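# Bend a rod into a standing arch across two sockets

## Task

Curve the rod into an arch that stands upright, with each end of the rod seated in a different one of the board's two sockets.

## Robot and tools

Robot: two arms, left_arm and right_arm, each with a two-finger parallel gripper and a wrist camera. Bases (URDF root, scene frame): left_arm at (0, +0.328, +0.010) m, right_arm at (+0.042, -0.292, +0.025) m, both turned only slightly about z. A camera stand sits behind the arms. A loose object may occasionally get a brief shove from outside.

Frames. Scene frame: origin at table-top height halfway between the nominal bases, +z up, +x away from the robot over the table, left_arm on the +y side (arm names do not match image left/right). Reported hand positions, orientations, velocities and Hand targets are in each arm's own base frame. Fixed cameras and the table use the scene frame. Offsets you send are along the axes of that arm's current Hand target. In the gripper, fingers point along +z and separate along y; end_effector_position is the point between the pads, roughly 1 cm short of the fingertips.

execute_actions(actions, cameras). actions is a list of actions; each action is a table of up to 15 rows, one row per 1/30 s control step; if fewer than 15 rows, the final row is held for the remainder. Each row is a single flat list of 14 numbers, each in [-1, 1]: left_arm dx, dy, dz, rx, ry, rz, opening, then right_arm dx, dy, dz, rx, ry, rz, opening. Both arms must always be filled in. dx..rz are offsets (not poses) from that arm's Hand target as it was when the action began; every row in one action is measured from that same start, but the next action starts from the new Hand target, so sending an offset twice moves twice as far. Scale: 1.0 equals 0.6 m for dx, dy, dz and 180 degrees for rx, ry, rz, which together form one rotation vector. Opening is absolute: +1 fully open (0.094 m), -1 closed. Send all six pose numbers as 0 to hold an arm at its Hand target; a 0 opening is a real command (half open), so repeat the present opening to keep a gripper unchanged. cameras: list of names, ["all"], or []; an empty actions list returns images by default.

move(target, speed, blend, opening_speed, grip_force, blocking, cameras). target: one 14-number row laid out as above, or a list of up to 15 such rows; every row is an offset from the Hand targets at the call's start, not from the previous row. Paths are straight, end together, last at least 0.5 s and at most 10 s. speed: m/s, 0.002 to 2.9, default 0.25 (rotation up to twice that in rad/s); one value or one per target. blend: corner rounding in m for a list; 0 means stop at each row. opening_speed: rate of the opening change per second on the -1 to +1 scale, 0.2 or higher; use it to close gently. grip_force: per-pad limit in newtons, 10 to 50 (full), one value or one per arm; it persists, and lower values make closing slow. blocking=false returns after about 0.5 s while the move continues. Moves do not avoid obstacles or the other arm; grippers lag and may overshoot speed, especially with a straight arm. The result adds a move: line with the ending (done, off_target, moving, held, fault) and limits (paced = pose clipped, held = steps withheld). done means at rest within 10 mm and 2 degrees.

wait(seconds 0 to 10) lets time pass with the last commands held. stop brakes a running move. zoom_image(camera, region [x0, y0, x1, y1] in pixels, at most 504 by 504) enlarges part of the newest image of cam_high, cam_low, cam_left_wrist or cam_right_wrist (each 672x504). read_manual returns licence text only. finished_scene(scene = current scene number) ends the scene; the arch must stay in place with the robot let go.

Results. Hand target is the last commanded pose after clipping; the gripper often rests short of it, and only a new command (even all zeros) asks again, after which you may add the missing distance. Tool commands lists current commands. grip_measured is the finger opening on the command scale; empty it may read up to about 2.5 mm wide; on a hard part under full squeeze it reads a little below the part's width. Squeeze grows about 1 N per 0.001 below first touch, then jumps to the force limit near 20 N. To release, command well above grip_measured. Joint velocities "within noise" means still. Joint torques include the arm's weight, have offsets and noise, and joints 1-3 wrap at ±28 N m.

Control quirks: orientation commands are clipped to within 40 degrees of the measured orientation each step. Friction and weight cause sag, tilt and shortfall, worse when reaching far; small moves may not happen or may go sideways, so check position and orientation after each move. Do not route a path close to an arm's own base; go around it. Camera calibrations are approximate (a few mm to cm).

Avoid: dropping the rod, releasing it while it moves, fast impacts, pushing hard against the table or board (a target far past contact presses harder), grippers or wrist cameras touching each other, one gripper closing on the other's fingers, strain on camera cables, and anything leaving the table, which fails the task. A blocked arm keeps pushing until commanded back past its gripper. Motor heat from holding loads, stretching out or pushing: MOTOR HOT at 75 °C, at 90 °C the arm folds and idles, at 100 °C it goes limp.

Each tool is called after ">>>" as a command line: name --argument value for each argument, lists and objects as JSON in quotes; but a table of rows of numbers goes row by row, as --pt "numbers of a row", without its own name.

## Session

>>> execute_actions --actions '[]'

Scene clock: 0.00 s.
left_arm: end_effector_position=(+0.3758, -0.0191, +0.1021) grip_measured=+1.000 end_effector_quat_wxyz=(+0.628, +0.004, +0.778, -0.002) | right_arm: end_effector_position=(+0.3630, -0.0428, +0.1145) grip_measured=+1.000 end_effector_quat_wxyz=(+0.651, +0.112, +0.747, -0.076)
Joint positions: left_arm=[-0.086 1.557 0.232 1.112 -0.077 -0.015 0.094] | right_arm=[0.012 1.55 0.187 1.215 0.274 0.072 0.094]
Joint velocities: within noise
Joint torques (N m): no reading
Motor temperatures (°C): left_arm=[22 26 31 35 23 23 22] | right_arm=[25 29 36 32 26 24 23]
Heat: left arm: 35 °C; right arm: 36 °C.
Hand target: left_arm +0.3801, -0.0190, +0.1156; +0.645, +0.003, +0.764, -0.001 | right_arm +0.3652, -0.0433, +0.1201; +0.656, +0.114, +0.742, -0.076
Tool commands: left_gripper/opening=+1.0 right_gripper/opening=+1.0

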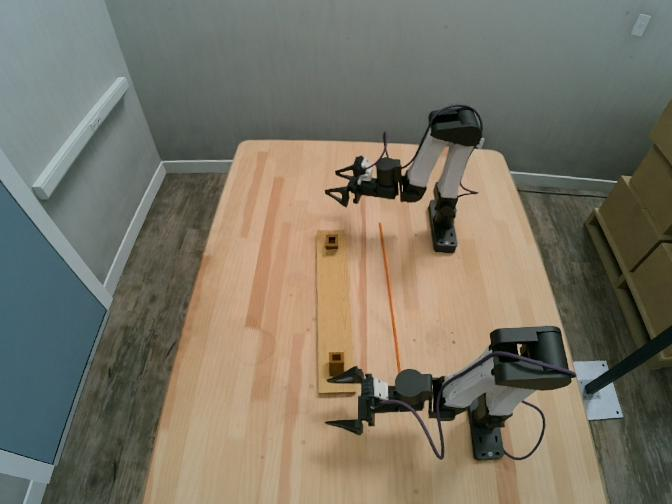

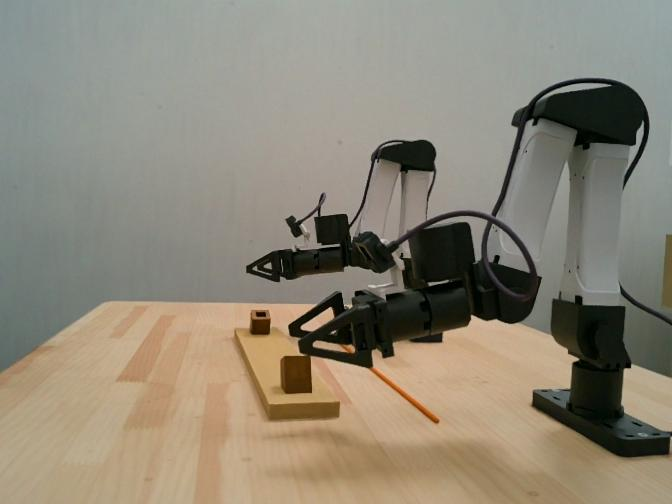

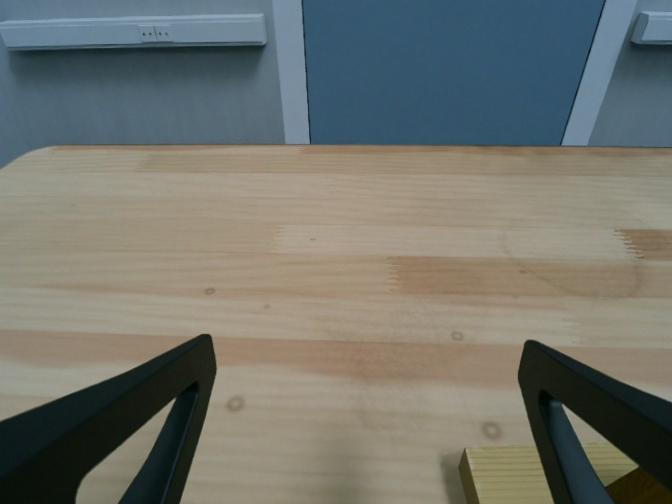

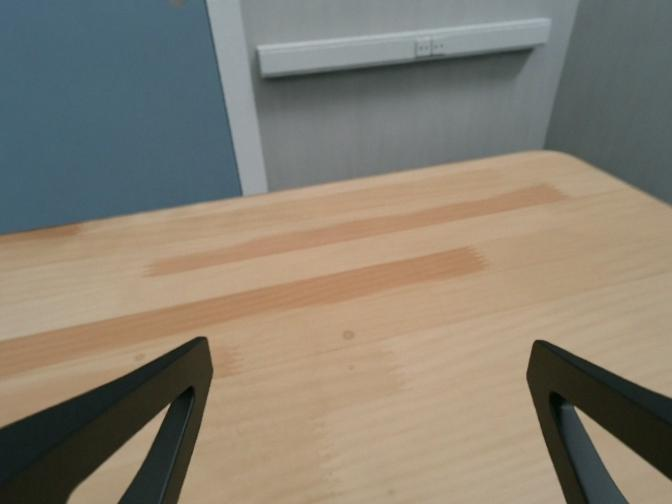

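>>> zoom_image --camera "cam_high" --region '[280, 200, 450, 420]'

>>> zoom_image --camera "cam_low" --region '[210, 280, 480, 450]'

Scaled by 2.291 from the camera's 672x504 image, which has a finer 960x720 frame.

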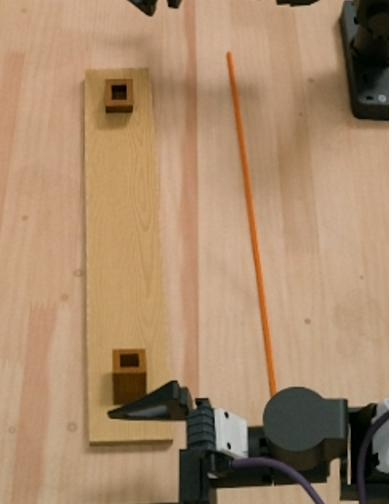

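Scaled by 1.867 from the camera's 672x504 image, which has a finer 960x720 frame.

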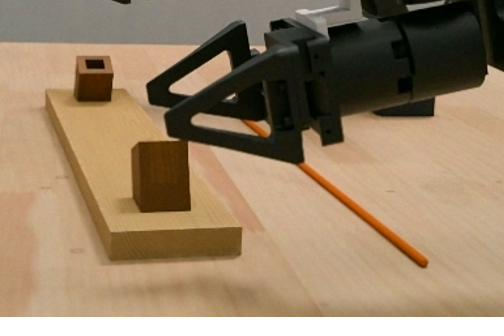

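>>> zoom_image --camera "cam_high" --region '[310, 220, 360, 260]'

>>> zoom_image --camera "cam_high" --region '[310, 340, 370, 400]'

>>> zoom_image --camera "cam_low" --region '[220, 290, 350, 430]'

Scaled by 10.080 from the camera's 672x504 image, which has a finer 960x720 frame.

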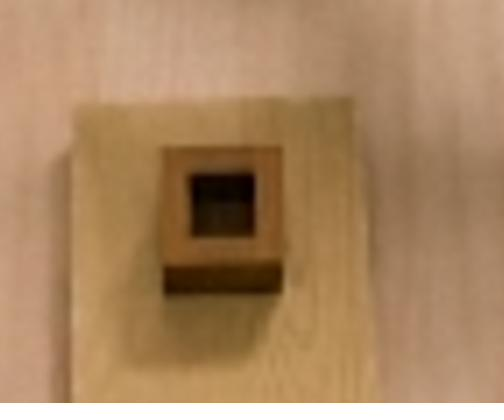

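Scaled by 8.400 from the camera's 672x504 image, which has a finer 960x720 frame.

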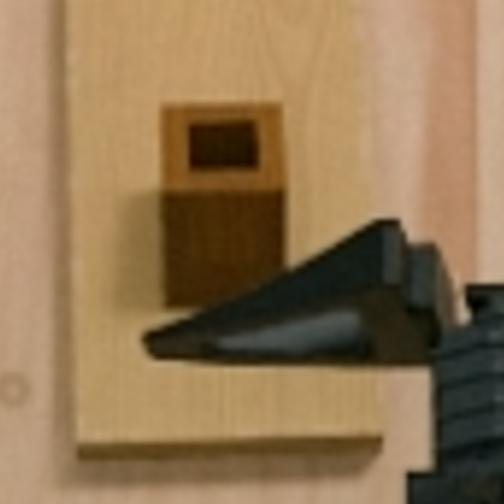

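Scaled by 3.600 from the camera's 672x504 image, which has a finer 960x720 frame.

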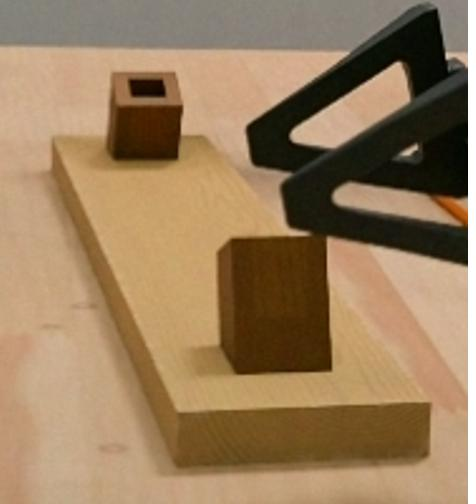

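>>> move --pt "-0.182 -0.035 -0.1665 0.166 0.176 0.197 0.3 -0.1789 0.0431 -0.1642 -0.214 0.155 -0.249 0.3" --pt "0.0386 -0.0817 -0.2701 0.3325 0.3528 0.3938 0.3 0.0410 0.0986 -0.2892 -0.4274 0.3093 -0.4986 0.3" --blend '[0.04, 0]' --speed 0.25 --cameras '["all"]'

Scene clock: 52.03 s.
left_arm: end_effector_position=(+0.2183, -0.0687, +0.1190) grip_measured=+0.303 end_effector_quat_wxyz=(+0.005, +0.681, +0.732, -0.002) | right_arm: end_effector_position=(+0.2128, +0.0619, +0.1186) grip_measured=+0.302 end_effector_quat_wxyz=(-0.008, +0.730, -0.684, -0.002)
Joint positions: left_arm=[-0.299 1.399 1.132 -1.297 0.007 1.2 0.061] | right_arm=[0.274 1.367 1.105 -1.298 -0.011 -1.361 0.061]
Joint torques (N m): left_arm=[-0.62 -3.64 5.81 0.37 -0.15 0.25] | right_arm=[0.18 -3.48 6.84 0.27 -0.09 -0.15]
Motor temperatures (°C): left_arm=[22 29 35 43 22 23 22] | right_arm=[25 31 39 37 26 23 22]
Heat: left arm: 43 °C; right arm: 39 °C.
Hand target: left_arm +0.2162, -0.0671, +0.1200; -0.001, +0.688, +0.726, +0.001 | right_arm +0.2124, +0.0609, +0.1200; -0.001, +0.737, -0.676, +0.000
Off the commanded pose: left_arm 0.003 m, 1 deg | right_arm 0.002 m, 2 deg.
move: done
camera_calibration:
cam_left_wrist: T_world_to_cam=[[-0.996758, -0.0602759, -0.0533016, 0.229011], [-0.0773696, 0.899889, 0.4292, 0.0628241], [0.0220951, 0.431933, -0.901635, 0.250778], [0, 0, 0, 1]] pos_world=[0.227588, -0.15105, 0.211353]
cam_right_wrist: T_world_to_cam=[[0.998352, 0.049184, -0.0295554, -0.2038], [0.0572103, -0.892903, 0.446599, 0.0216102], [-0.00442463, -0.447554, -0.894246, 0.255314], [0, 0, 0, 1]] pos_world=[0.203357, 0.143586, 0.212639]

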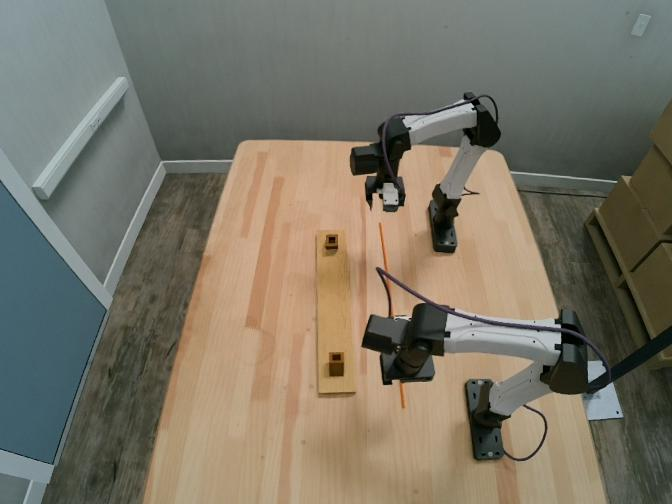

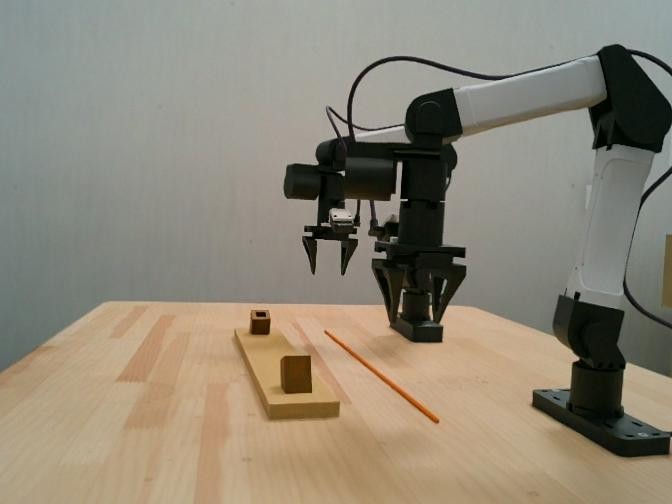

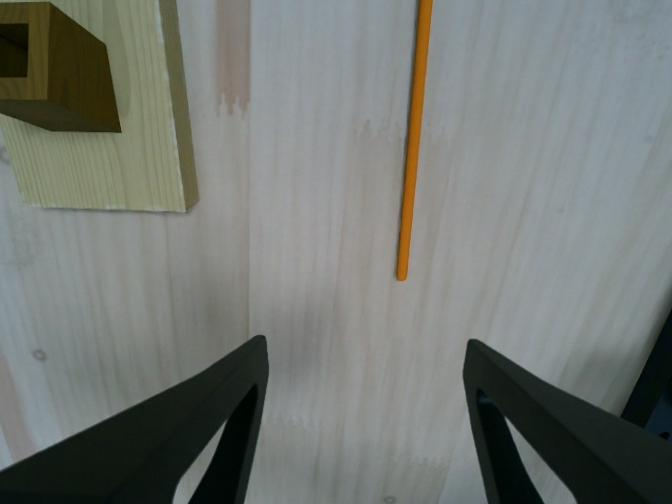

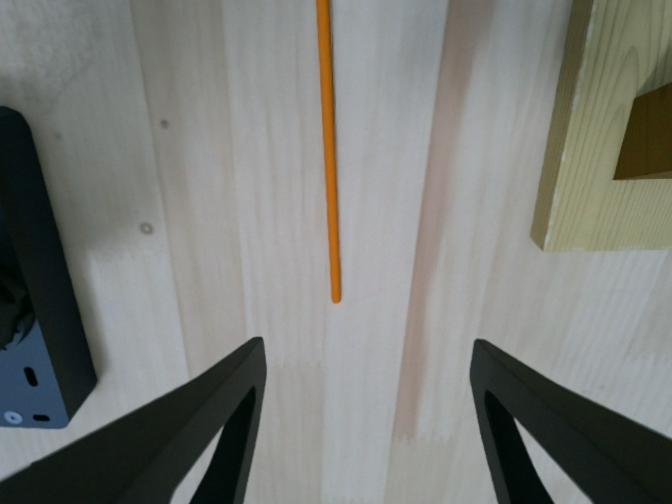

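>>> zoom_image --camera "cam_left_wrist" --region '[0, 0, 220, 220]'

>>> zoom_image --camera "cam_high" --region '[305, 330, 445, 430]'

>>> zoom_image --camera "cam_low" --region '[220, 300, 360, 430]'

Scaled by 2.291 from the camera's 672x504 image, which has a finer 960x720 frame.

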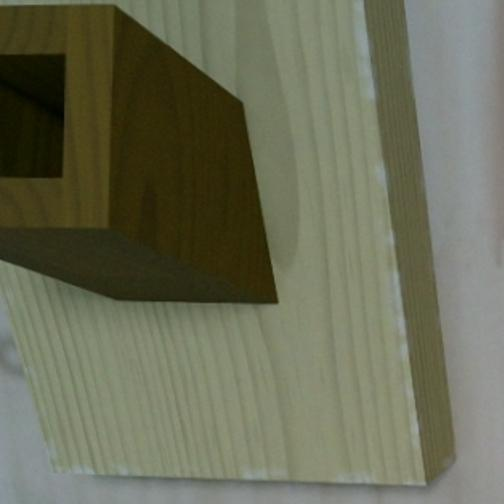

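Scaled by 3.600 from the camera's 672x504 image, which has a finer 960x720 frame.

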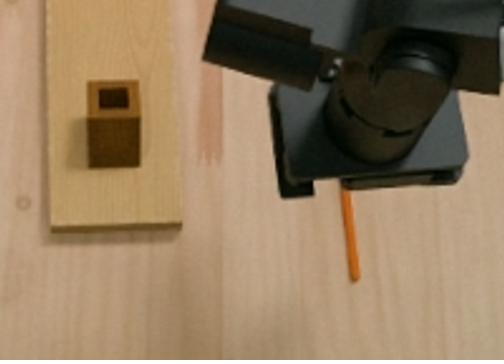

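Scaled by 3.600 from the camera's 672x504 image, which has a finer 960x720 frame.

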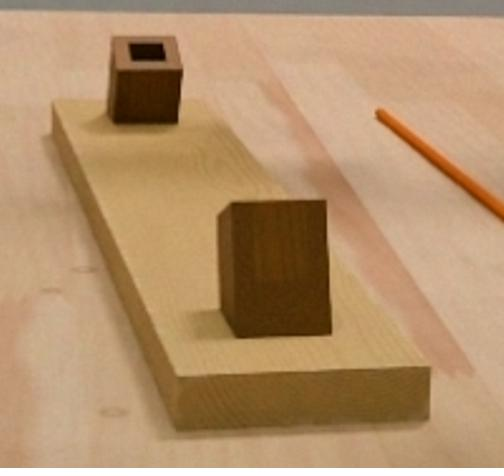

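>>> move --target '[-0.0362, -0.0380, 0.115, 0, 0, 0.0044, 0.0, 0.0145, 0.0242, 0.1143, 0, 0, -0.0078, 0.0]' --speed 0.15 --cameras '["all"]'

Scene clock: 113.40 s.
left_arm: end_effector_position=(+0.1869, -0.0872, +0.0499) grip_measured=+0.003 end_effector_quat_wxyz=(-0.016, +0.694, +0.720, -0.009) | right_arm: end_effector_position=(+0.1952, +0.0541, +0.0512) grip_measured=+0.001 end_effector_quat_wxyz=(+0.007, +0.743, -0.669, -0.009)
Joint positions: left_arm=[-0.431 1.399 0.853 -1.062 0.006 1.103 0.047] | right_arm=[0.263 1.367 0.834 -1.06 -0.008 -1.412 0.047]
Joint torques (N m): left_arm=[-0.69 -3.71 5.45 0.69 -0.14 0.03] | right_arm=[-1.18 -5.2 4.89 0.59 -0.11 -0.15]
Motor temperatures (°C): left_arm=[22 28 34 35 22 23 22] | right_arm=[25 29 40 32 26 23 22]
Heat: left arm: 35 °C; right arm: 40 °C.
Hand target: left_arm +0.1945, -0.0898, +0.0510; -0.001, +0.693, +0.721, +0.001 | right_arm +0.1988, +0.0510, +0.0514; -0.001, +0.745, -0.667, +0.000
Off the commanded pose: left_arm 0.008 m, 2 deg | right_arm 0.005 m, 1 deg.
move: done
camera_calibration:
cam_left_wrist: T_world_to_cam=[[-0.999617, -0.0243655, -0.0131392, 0.194609], [-0.0276703, 0.893495, 0.448219, 0.0958182], [0.000818765, 0.448411, -0.893827, 0.202261], [0, 0, 0, 1]] pos_world=[0.19702, -0.171567, 0.140396]
cam_right_wrist: T_world_to_cam=[[0.994177, 0.0884299, -0.0615834, -0.187466], [0.106809, -0.884418, 0.45431, 0.035237], [-0.0142909, -0.458242, -0.888713, 0.193734], [0, 0, 0, 1]] pos_world=[0.185379, 0.136519, 0.14462]

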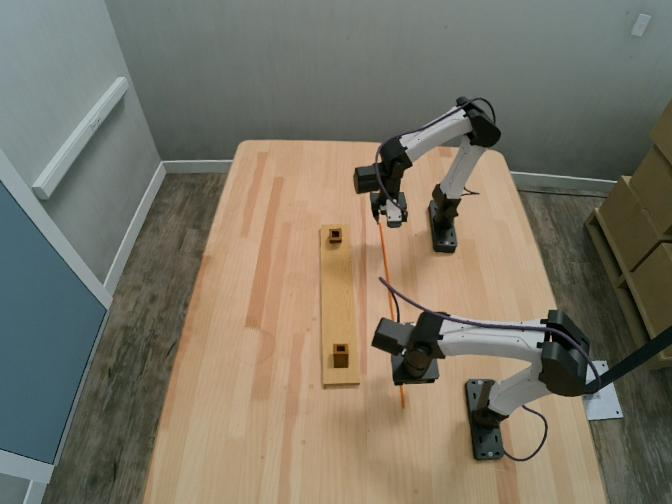

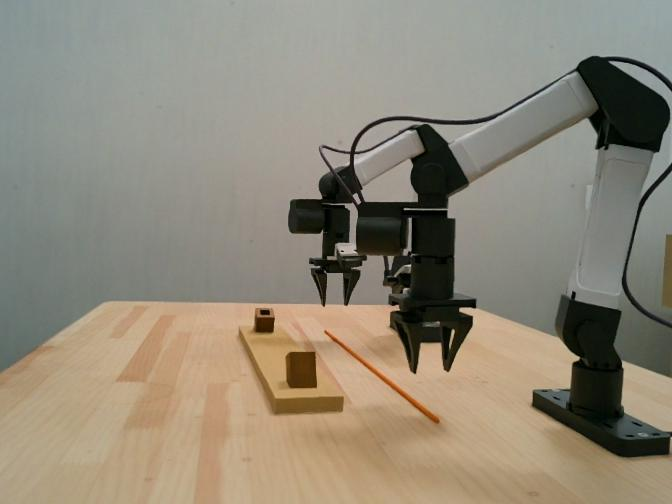

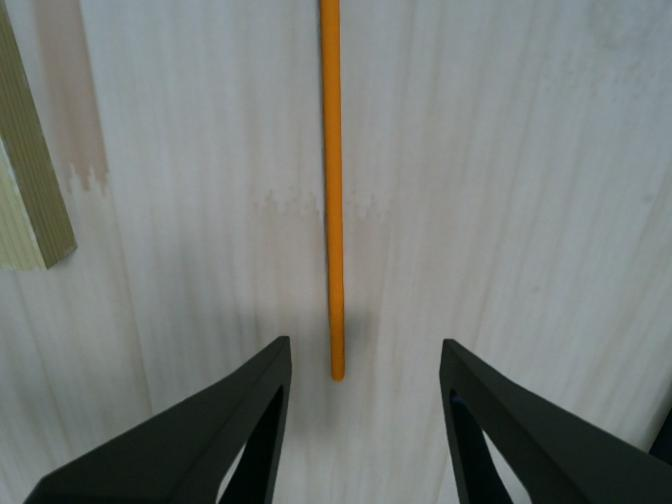

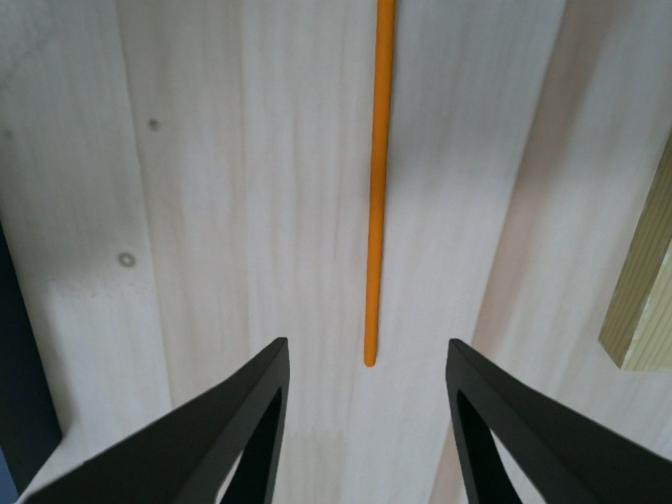

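>>> move --target '[-0.0098, 0.0158, 0.0583, -0.0113, 0, -0.003, 0.0, 0.0065, -0.0072, 0.0853, 0.0073, 0, 0.0042, 0.0]' --speed 0.08 --cameras '["cam_left_wrist", "cam_right_wrist", "cam_low"]'

Scene clock: 122.47 s.
left_arm: end_effector_position=(+0.1972, -0.0911, +0.0159) grip_measured=+0.003 end_effector_quat_wxyz=(-0.001, +0.689, +0.725, +0.004) | right_arm: end_effector_position=(+0.2013, +0.0515, +0.0036) grip_measured=+0.001 end_effector_quat_wxyz=(-0.010, +0.739, -0.674, +0.003)
Joint positions: left_arm=[-0.441 1.461 0.761 -0.87 -0.009 1.079 0.047] | right_arm=[0.245 1.43 0.679 -0.801 -0.007 -1.418 0.047]
Joint torques (N m): left_arm=[-0.73 -3.47 5.26 0.78 -0.16 0.03] | right_arm=[-1.18 -3.22 4.59 0.7 -0.1 -0.14]
Heat: left arm: 35 °C; right arm: 40 °C.
Hand target: left_arm +0.2042, -0.0953, +0.0160; +0.011, +0.689, +0.724, +0.013 | right_arm +0.2035, +0.0477, +0.0002; -0.009, +0.741, -0.671, +0.008
Off the commanded pose: left_arm 0.008 m, 2 deg | right_arm 0.006 m, 1 deg.
move: done
camera_calibration:
cam_left_wrist: T_world_to_cam=[[-0.997811, -0.0394272, -0.0531005, 0.203174], [-0.0590046, 0.893373, 0.445424, 0.121116], [0.0298767, 0.447582, -0.893744, 0.167711], [0, 0, 0, 1]] pos_world=[0.204865, -0.175256, 0.106731]
cam_right_wrist: T_world_to_cam=[[0.996858, 0.0765259, -0.0204366, -0.196261], [0.0775203, -0.889615, 0.450084, 0.0601085], [0.0162624, -0.450254, -0.892753, 0.143723], [0, 0, 0, 1]] pos_world=[0.188647, 0.133204, 0.0972442]
Images, in order (width x height): cam_low 672x504, cam_left_wrist 672x504, cam_right_wrist 672x504.

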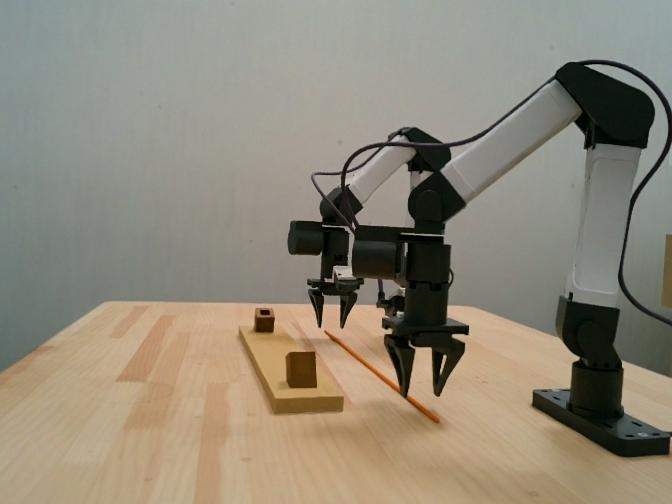

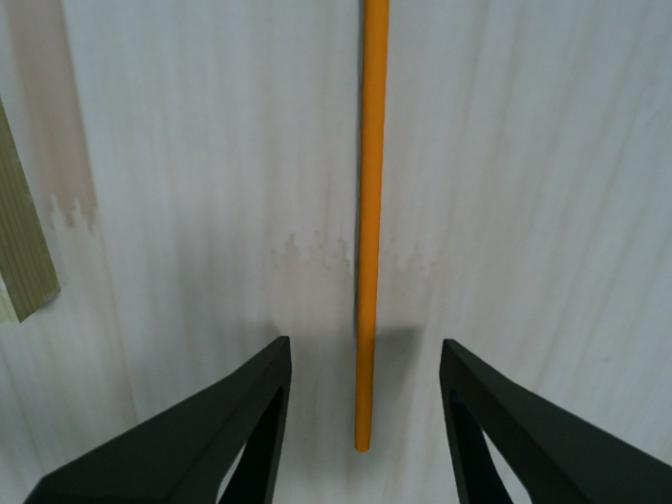

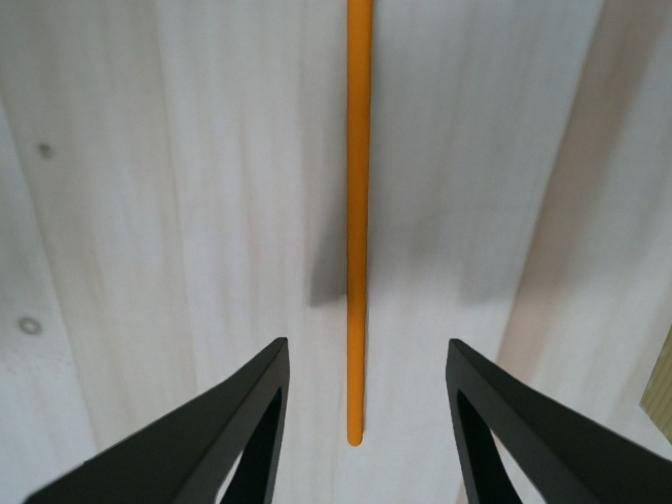

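>>> move --target '[0, 0, 0.0167, 0, 0, 0, 0.0, 0, 0, 0.0167, 0, 0, 0, 0.0]' --speed 0.04 --cameras '["cam_low", "cam_left_wrist", "cam_right_wrist"]'

>>> zoom_image --camera "cam_low" --region '[370, 330, 490, 440]'

>>> zoom_image --camera "cam_low" --region '[290, 290, 370, 350]'

Scene clock: 128.70 s.
left_arm: end_effector_position=(+0.1972, -0.0912, +0.0059) grip_measured=+0.003 end_effector_quat_wxyz=(-0.002, +0.689, +0.725, +0.004) | right_arm: end_effector_position=(+0.2015, +0.0516, -0.0065) grip_measured=+0.001 end_effector_quat_wxyz=(-0.010, +0.739, -0.673, +0.003)
Joint positions: left_arm=[-0.441 1.485 0.737 -0.824 -0.009 1.079 0.047] | right_arm=[0.245 1.456 0.654 -0.75 -0.007 -1.419 0.047]
Joint torques (N m): left_arm=[-0.66 -3.58 5.15 0.78 -0.16 0.04] | right_arm=[-1.2 -3.37 4.38 0.7 -0.1 -0.15]
Heat: left arm: 35 °C; right arm: 40 °C.
Hand target: left_arm +0.2046, -0.0952, +0.0060; +0.011, +0.689, +0.724, +0.013 | right_arm +0.2038, +0.0477, -0.0098; -0.009, +0.741, -0.671, +0.008
Off the commanded pose: left_arm 0.008 m, 2 deg | right_arm 0.006 m, 1 deg.
move: done
camera_calibration:
cam_left_wrist: T_world_to_cam=[[-0.997881, -0.0393858, -0.0517848, 0.202727], [-0.0583974, 0.893107, 0.446038, 0.125486], [0.0286818, 0.448117, -0.893515, 0.159037], [0, 0, 0, 1]] pos_world=[0.205064, -0.175355, 0.096629]
cam_right_wrist: T_world_to_cam=[[0.996737, 0.0780952, -0.0204189, -0.196862], [0.0789125, -0.889483, 0.450103, 0.0644465], [0.0169886, -0.450245, -0.892743, 0.134609], [0, 0, 0, 1]] pos_world=[0.188847, 0.133305, 0.0871442]
Images, in order (width x height): cam_low 672x504, cam_left_wrist 672x504, cam_right_wrist 672x504.

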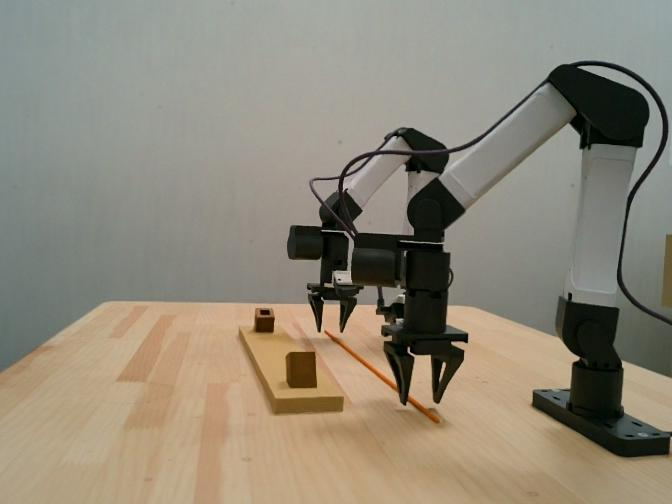

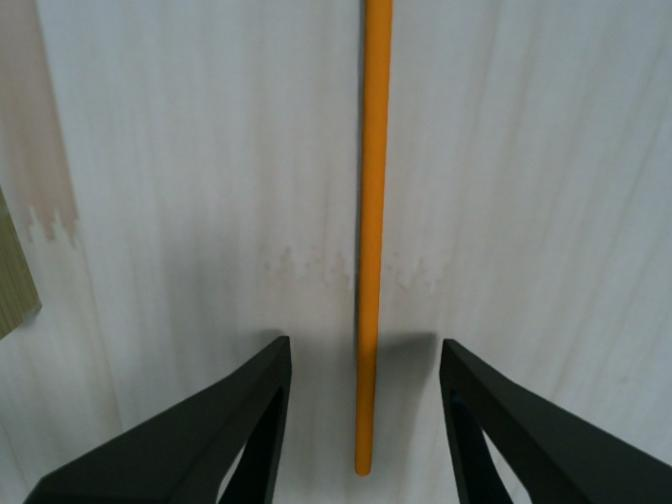

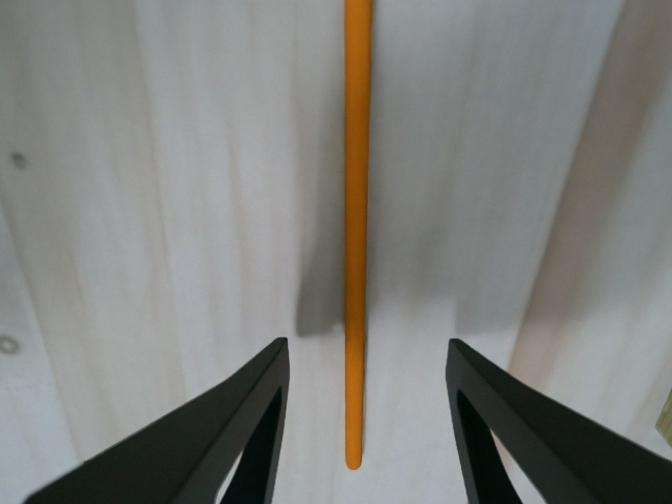

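Scaled by 4.200 from the camera's 672x504 image, which has a finer 960x720 frame.

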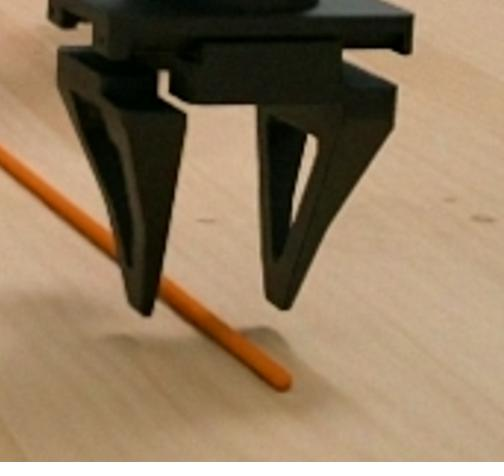

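Scaled by 6.300 from the camera's 672x504 image, which has a finer 960x720 frame.

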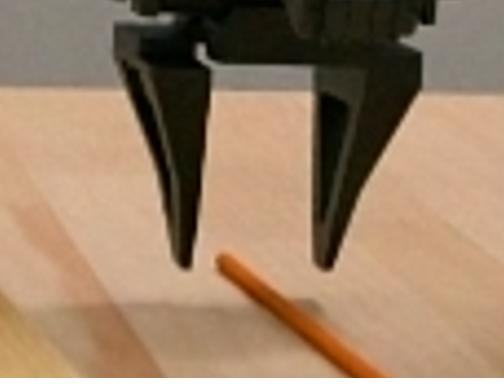

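>>> move --target '[0, 0, 0.0067, 0, 0, 0, 0.0, 0, 0, 0.0083, 0, 0, 0, 0.0]' --speed 0.03 --cameras '["cam_low"]'

>>> zoom_image --camera "cam_low" --region '[370, 330, 490, 440]'

>>> zoom_image --camera "cam_low" --region '[290, 290, 370, 350]'

Scene clock: 131.27 s.
left_arm: end_effector_position=(+0.1977, -0.0914, +0.0020) grip_measured=+0.003 end_effector_quat_wxyz=(-0.001, +0.689, +0.725, +0.004) | right_arm: end_effector_position=(+0.2018, +0.0516, -0.0113) grip_measured=+0.001 end_effector_quat_wxyz=(-0.010, +0.739, -0.673, +0.003)
Joint positions: left_arm=[-0.441 1.494 0.727 -0.804 -0.009 1.079 0.047] | right_arm=[0.245 1.47 0.644 -0.725 -0.007 -1.419 0.047]
Joint torques (N m): left_arm=[-0.64 -3.6 5.08 0.78 -0.16 0.05] | right_arm=[-1.2 -3.41 4.31 0.71 -0.1 -0.14]
Heat: left arm: 35 °C; right arm: 40 °C.
Hand target: left_arm +0.2047, -0.0952, +0.0019; +0.011, +0.689, +0.724, +0.013 | right_arm +0.2039, +0.0478, -0.0148; -0.009, +0.741, -0.671, +0.008
Off the commanded pose: left_arm 0.008 m, 2 deg | right_arm 0.006 m, 1 deg.
move: done
Images, in order (width x height): cam_low 672x504.

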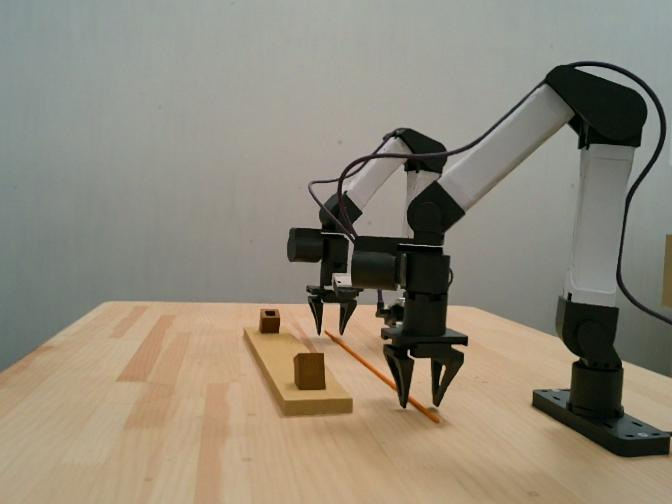

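Scaled by 4.200 from the camera's 672x504 image, which has a finer 960x720 frame.

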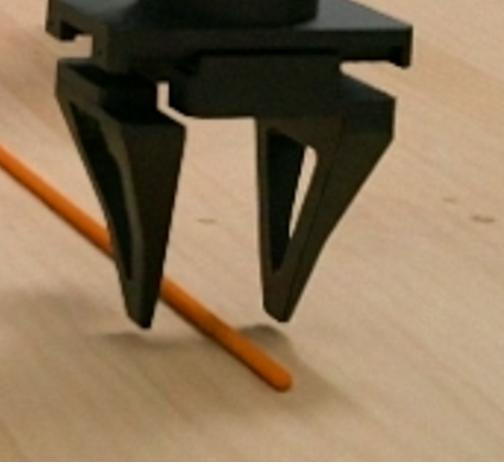

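Scaled by 6.300 from the camera's 672x504 image, which has a finer 960x720 frame.

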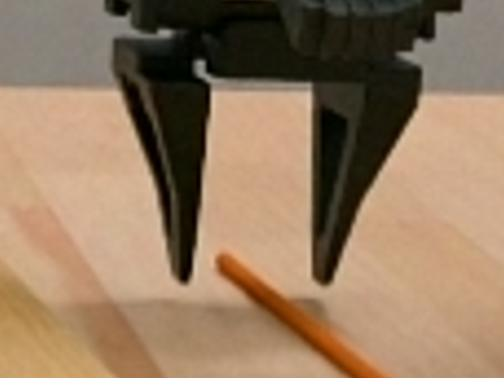

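>>> move --target '[0, 0, 0.005, 0, 0, 0, 0.0, 0, 0, 0.0067, 0, 0, 0, 0.0]' --speed 0.02 --cameras '["cam_low"]'

>>> zoom_image --camera "cam_low" --region '[370, 330, 490, 440]'

>>> zoom_image --camera "cam_low" --region '[290, 290, 370, 350]'

Scene clock: 134.17 s.
left_arm: end_effector_position=(+0.1974, -0.0913, -0.0012) grip_measured=+0.003 end_effector_quat_wxyz=(-0.002, +0.689, +0.725, +0.004) | right_arm: end_effector_position=(+0.2020, +0.0517, -0.0155) grip_measured=+0.001 end_effector_quat_wxyz=(-0.010, +0.739, -0.673, +0.003)
Joint positions: left_arm=[-0.441 1.501 0.72 -0.791 -0.009 1.079 0.047] | right_arm=[0.245 1.482 0.634 -0.704 -0.007 -1.419 0.047]
Joint torques (N m): left_arm=[-0.62 -3.64 5.05 0.78 -0.16 0.05] | right_arm=[-1.2 -3.45 4.26 0.71 -0.1 -0.14]
Heat: left arm: 35 °C; right arm: 40 °C.
Hand target: left_arm +0.2048, -0.0952, -0.0011; +0.011, +0.689, +0.724, +0.013 | right_arm +0.2040, +0.0478, -0.0188; -0.009, +0.741, -0.671, +0.008
Off the commanded pose: left_arm 0.008 m, 2 deg | right_arm 0.006 m, 1 deg.
move: done
Images, in order (width x height): cam_low 672x504.

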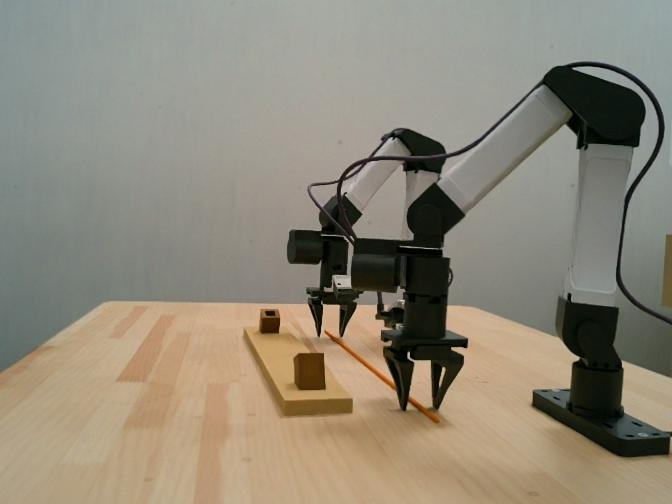

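Scaled by 4.200 from the camera's 672x504 image, which has a finer 960x720 frame.

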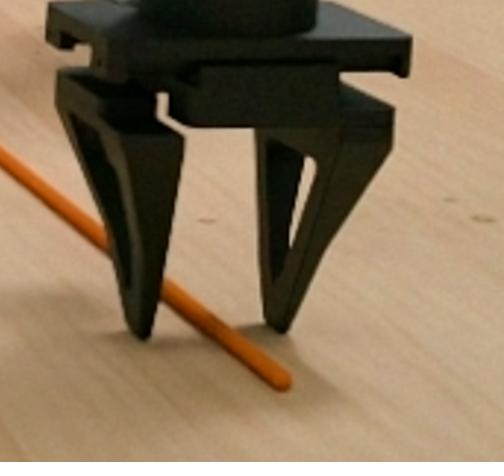

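Scaled by 6.300 from the camera's 672x504 image, which has a finer 960x720 frame.

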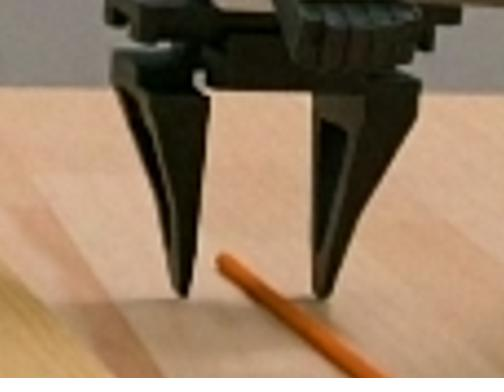

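>>> move --target '[0, 0, 0.0033, 0, 0, 0, 0.0, 0, 0, 0.0033, 0, 0, 0, 0.0]' --speed 0.02 --cameras '["cam_low"]'

>>> zoom_image --camera "cam_low" --region '[370, 330, 490, 440]'

>>> zoom_image --camera "cam_low" --region '[290, 290, 370, 350]'

Scene clock: 136.33 s.
left_arm: end_effector_position=(+0.1988, -0.0919, -0.0012) grip_measured=+0.003 end_effector_quat_wxyz=(+0.001, +0.689, +0.725, +0.005) | right_arm: end_effector_position=(+0.2032, +0.0520, -0.0163) grip_measured=+0.001 end_effector_quat_wxyz=(-0.011, +0.739, -0.673, +0.003)
Joint positions: left_arm=[-0.441 1.501 0.72 -0.784 -0.009 1.079 0.047] | right_arm=[0.245 1.487 0.634 -0.696 -0.007 -1.419 0.047]
Joint torques (N m): left_arm=[-0.61 -3.25 4.67 0.83 -0.16 0.05] | right_arm=[-1.18 -3.43 3.9 0.74 -0.1 -0.14]
Heat: left arm: 35 °C; right arm: 40 °C.
Hand target: left_arm +0.2049, -0.0952, -0.0030; +0.011, +0.689, +0.724, +0.013 | right_arm +0.2041, +0.0478, -0.0208; -0.009, +0.741, -0.671, +0.008
Off the commanded pose: left_arm 0.007 m, 2 deg | right_arm 0.006 m, 1 deg.
move: done
Images, in order (width x height): cam_low 672x504.

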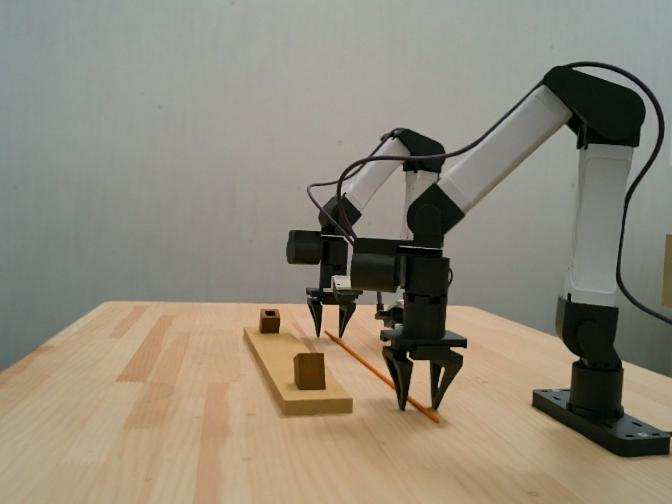

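Scaled by 4.200 from the camera's 672x504 image, which has a finer 960x720 frame.

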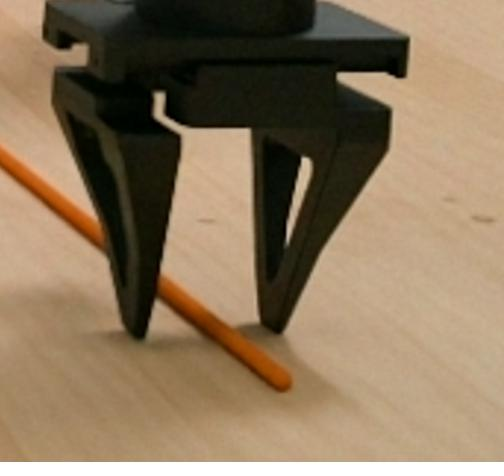

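Scaled by 6.300 from the camera's 672x504 image, which has a finer 960x720 frame.

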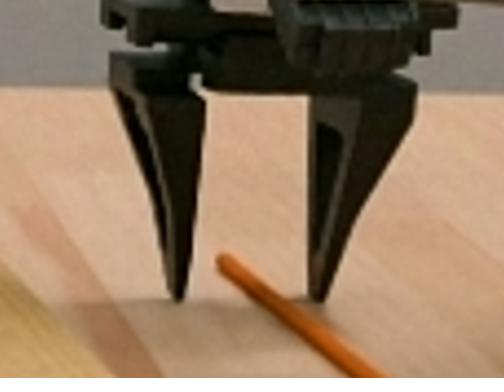

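>>> move --target '[0, 0, -0.003, 0, 0, 0, -1.0, 0, 0, -0.0027, 0, 0, 0, -1.0]' --speed 0.02 --opening_speed 0.4 --grip_force 40 --cameras '["all"]'

Scene clock: 141.60 s.
left_arm: end_effector_position=(+0.1988, -0.0919, -0.0012) grip_measured=-0.856 end_effector_quat_wxyz=(+0.001, +0.689, +0.725, +0.005) | right_arm: end_effector_position=(+0.2032, +0.0520, -0.0163) grip_measured=-0.898 end_effector_quat_wxyz=(-0.011, +0.739, -0.673, +0.003)
Joint positions: left_arm=[-0.441 1.501 0.72 -0.784 -0.009 1.079 0.007] | right_arm=[0.245 1.487 0.634 -0.696 -0.007 -1.419 0.005]
Joint torques (N m): left_arm=[-0.61 -3.59 5.03 0.75 -0.16 0.05] | right_arm=[-1.2 -3.88 4.19 0.64 -0.1 -0.14]
Heat: left arm: 35 °C; right arm: 39 °C.
Hand target: left_arm +0.2048, -0.0952, -0.0012; +0.011, +0.689, +0.724, +0.013 | right_arm +0.2040, +0.0478, -0.0192; -0.009, +0.741, -0.671, +0.008
Off the commanded pose: left_arm 0.007 m, 2 deg | right_arm 0.005 m, 1 deg.
grip_force (N): 40, 40
move: done
camera_calibration:
cam_left_wrist: T_world_to_cam=[[-0.997578, -0.0396065, -0.0571777, 0.203845], [-0.0609183, 0.894251, 0.4434, 0.129942], [0.0335697, 0.44581, -0.894498, 0.151926], [0, 0, 0, 1]] pos_world=[0.206167, -0.175857, 0.0899367]
cam_right_wrist: T_world_to_cam=[[0.996796, 0.0780553, -0.0174647, -0.198713], [0.0775561, -0.889798, 0.449715, 0.0693429], [0.0195626, -0.449629, -0.893001, 0.125421], [0, 0, 0, 1]] pos_world=[0.190244, 0.133605, 0.0773458]

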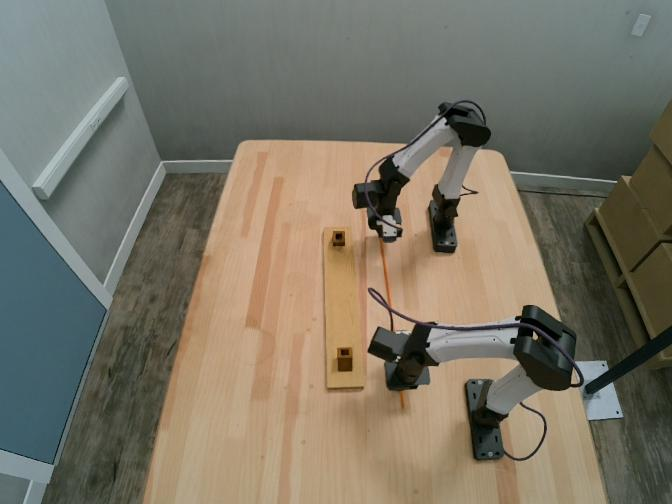

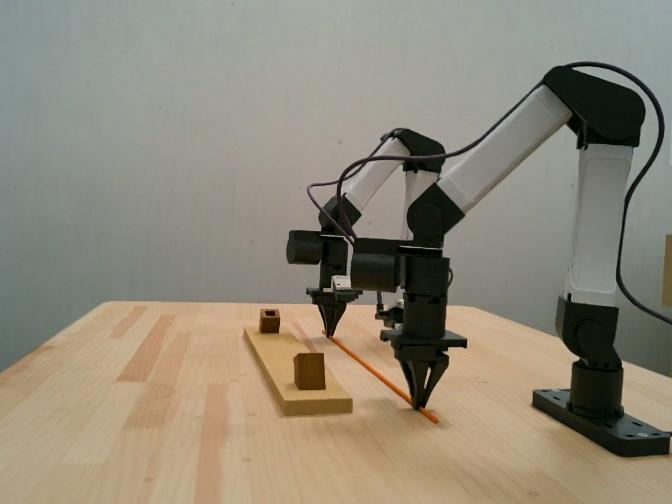

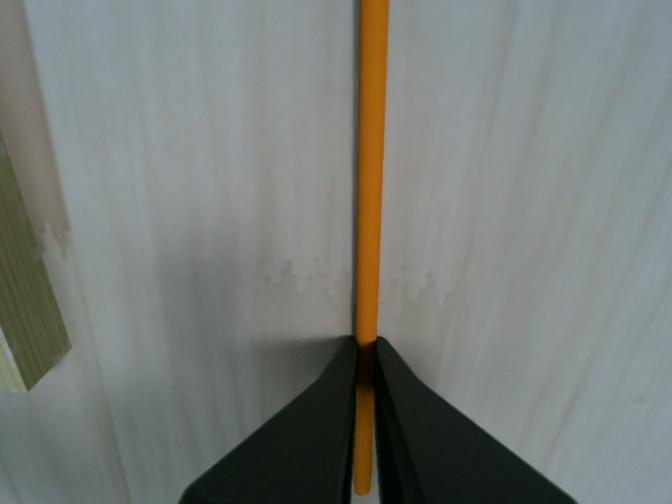

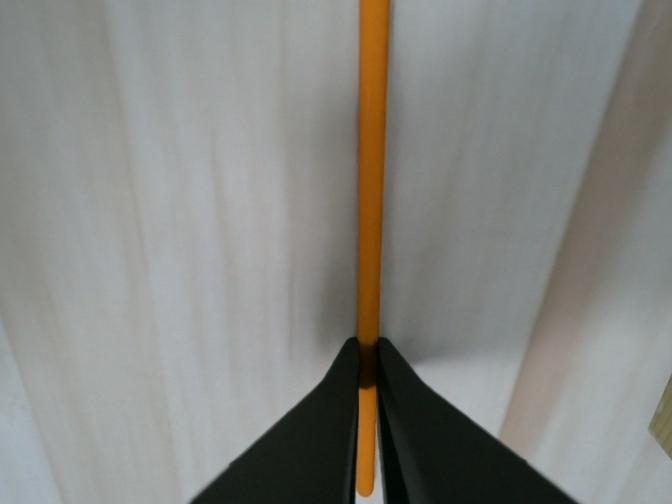

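>>> move --target '[0.0002, 0.0028, -0.0833, 0, 0, 0, -1.0, 0, -0.0020, -0.0832, 0, 0, 0, -1.0]' --speed 0.06 --cameras '["all"]'

Scene clock: 153.97 s.
left_arm: end_effector_position=(+0.1973, -0.0933, +0.0364) grip_measured=-0.856 end_effector_quat_wxyz=(-0.006, +0.691, +0.722, +0.002) | right_arm: end_effector_position=(+0.1960, +0.0496, +0.0205) grip_measured=-0.898 end_effector_quat_wxyz=(+0.002, +0.739, -0.673, -0.003)
Joint positions: left_arm=[-0.448 1.438 0.83 -0.972 -0.008 1.079 0.007] | right_arm=[0.245 1.398 0.728 -0.908 -0.004 -1.419 0.005]
Joint torques (N m): left_arm=[-0.57 -5.85 7.61 0.32 -0.13 0.04] | right_arm=[-1.21 -5.94 7.69 0.19 -0.12 -0.14]
Heat: left arm: 35 °C; right arm: 39 °C.
Hand target: left_arm +0.2048, -0.0952, +0.0488; +0.011, +0.689, +0.724, +0.013 | right_arm +0.2040, +0.0477, +0.0308; -0.009, +0.741, -0.671, +0.008
Off the commanded pose: left_arm 0.015 m, 2 deg | right_arm 0.013 m, 2 deg.
grip_force (N): 40, 40
move: off_target (left_arm, right_arm)
camera_calibration:
cam_left_wrist: T_world_to_cam=[[-0.998518, -0.0316691, -0.0442697, 0.204839], [-0.0481799, 0.892672, 0.448125, 0.111645], [0.0253266, 0.449593, -0.892874, 0.188137], [0, 0, 0, 1]] pos_world=[0.20515, -0.17776, 0.12702]
cam_right_wrist: T_world_to_cam=[[0.995928, 0.0777607, -0.045624, -0.189904], [0.0900234, -0.885252, 0.456316, 0.0484399], [-0.00490535, -0.458564, -0.888648, 0.162604], [0, 0, 0, 1]] pos_world=[0.185567, 0.132213, 0.113729]

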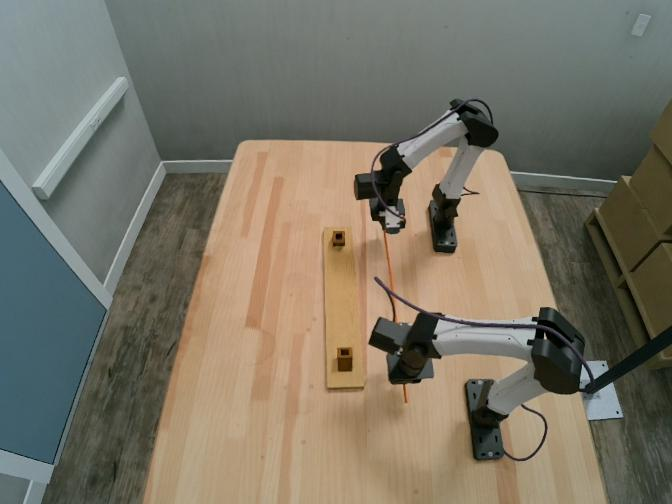

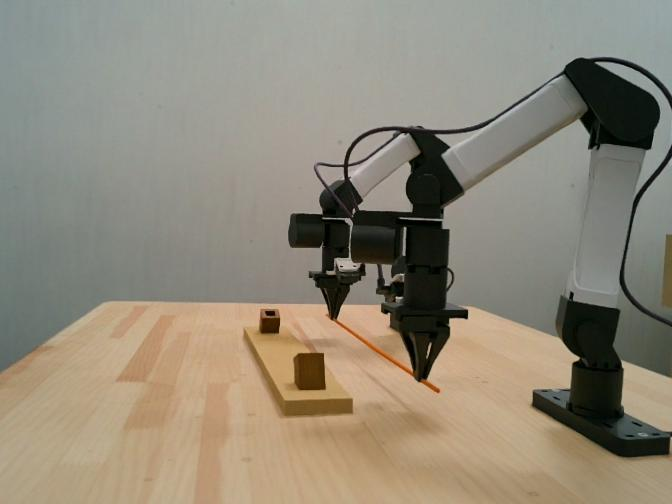

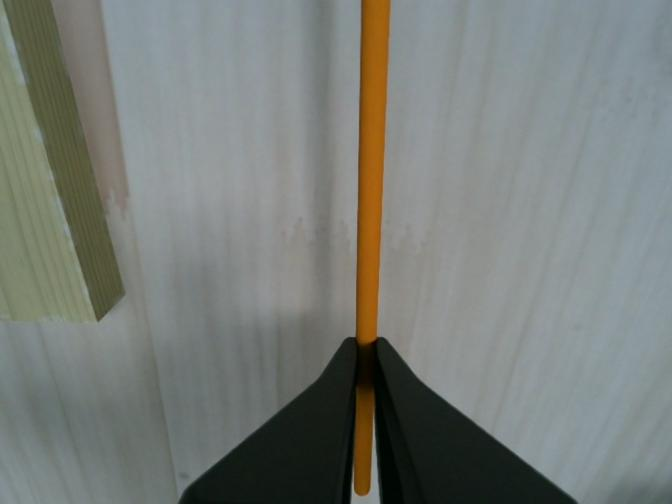

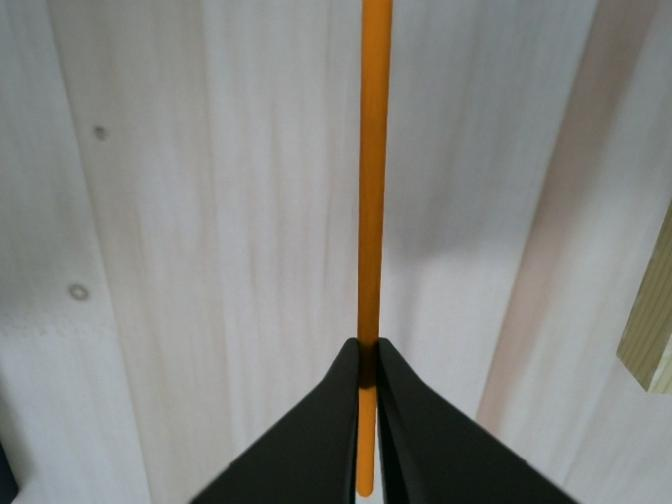

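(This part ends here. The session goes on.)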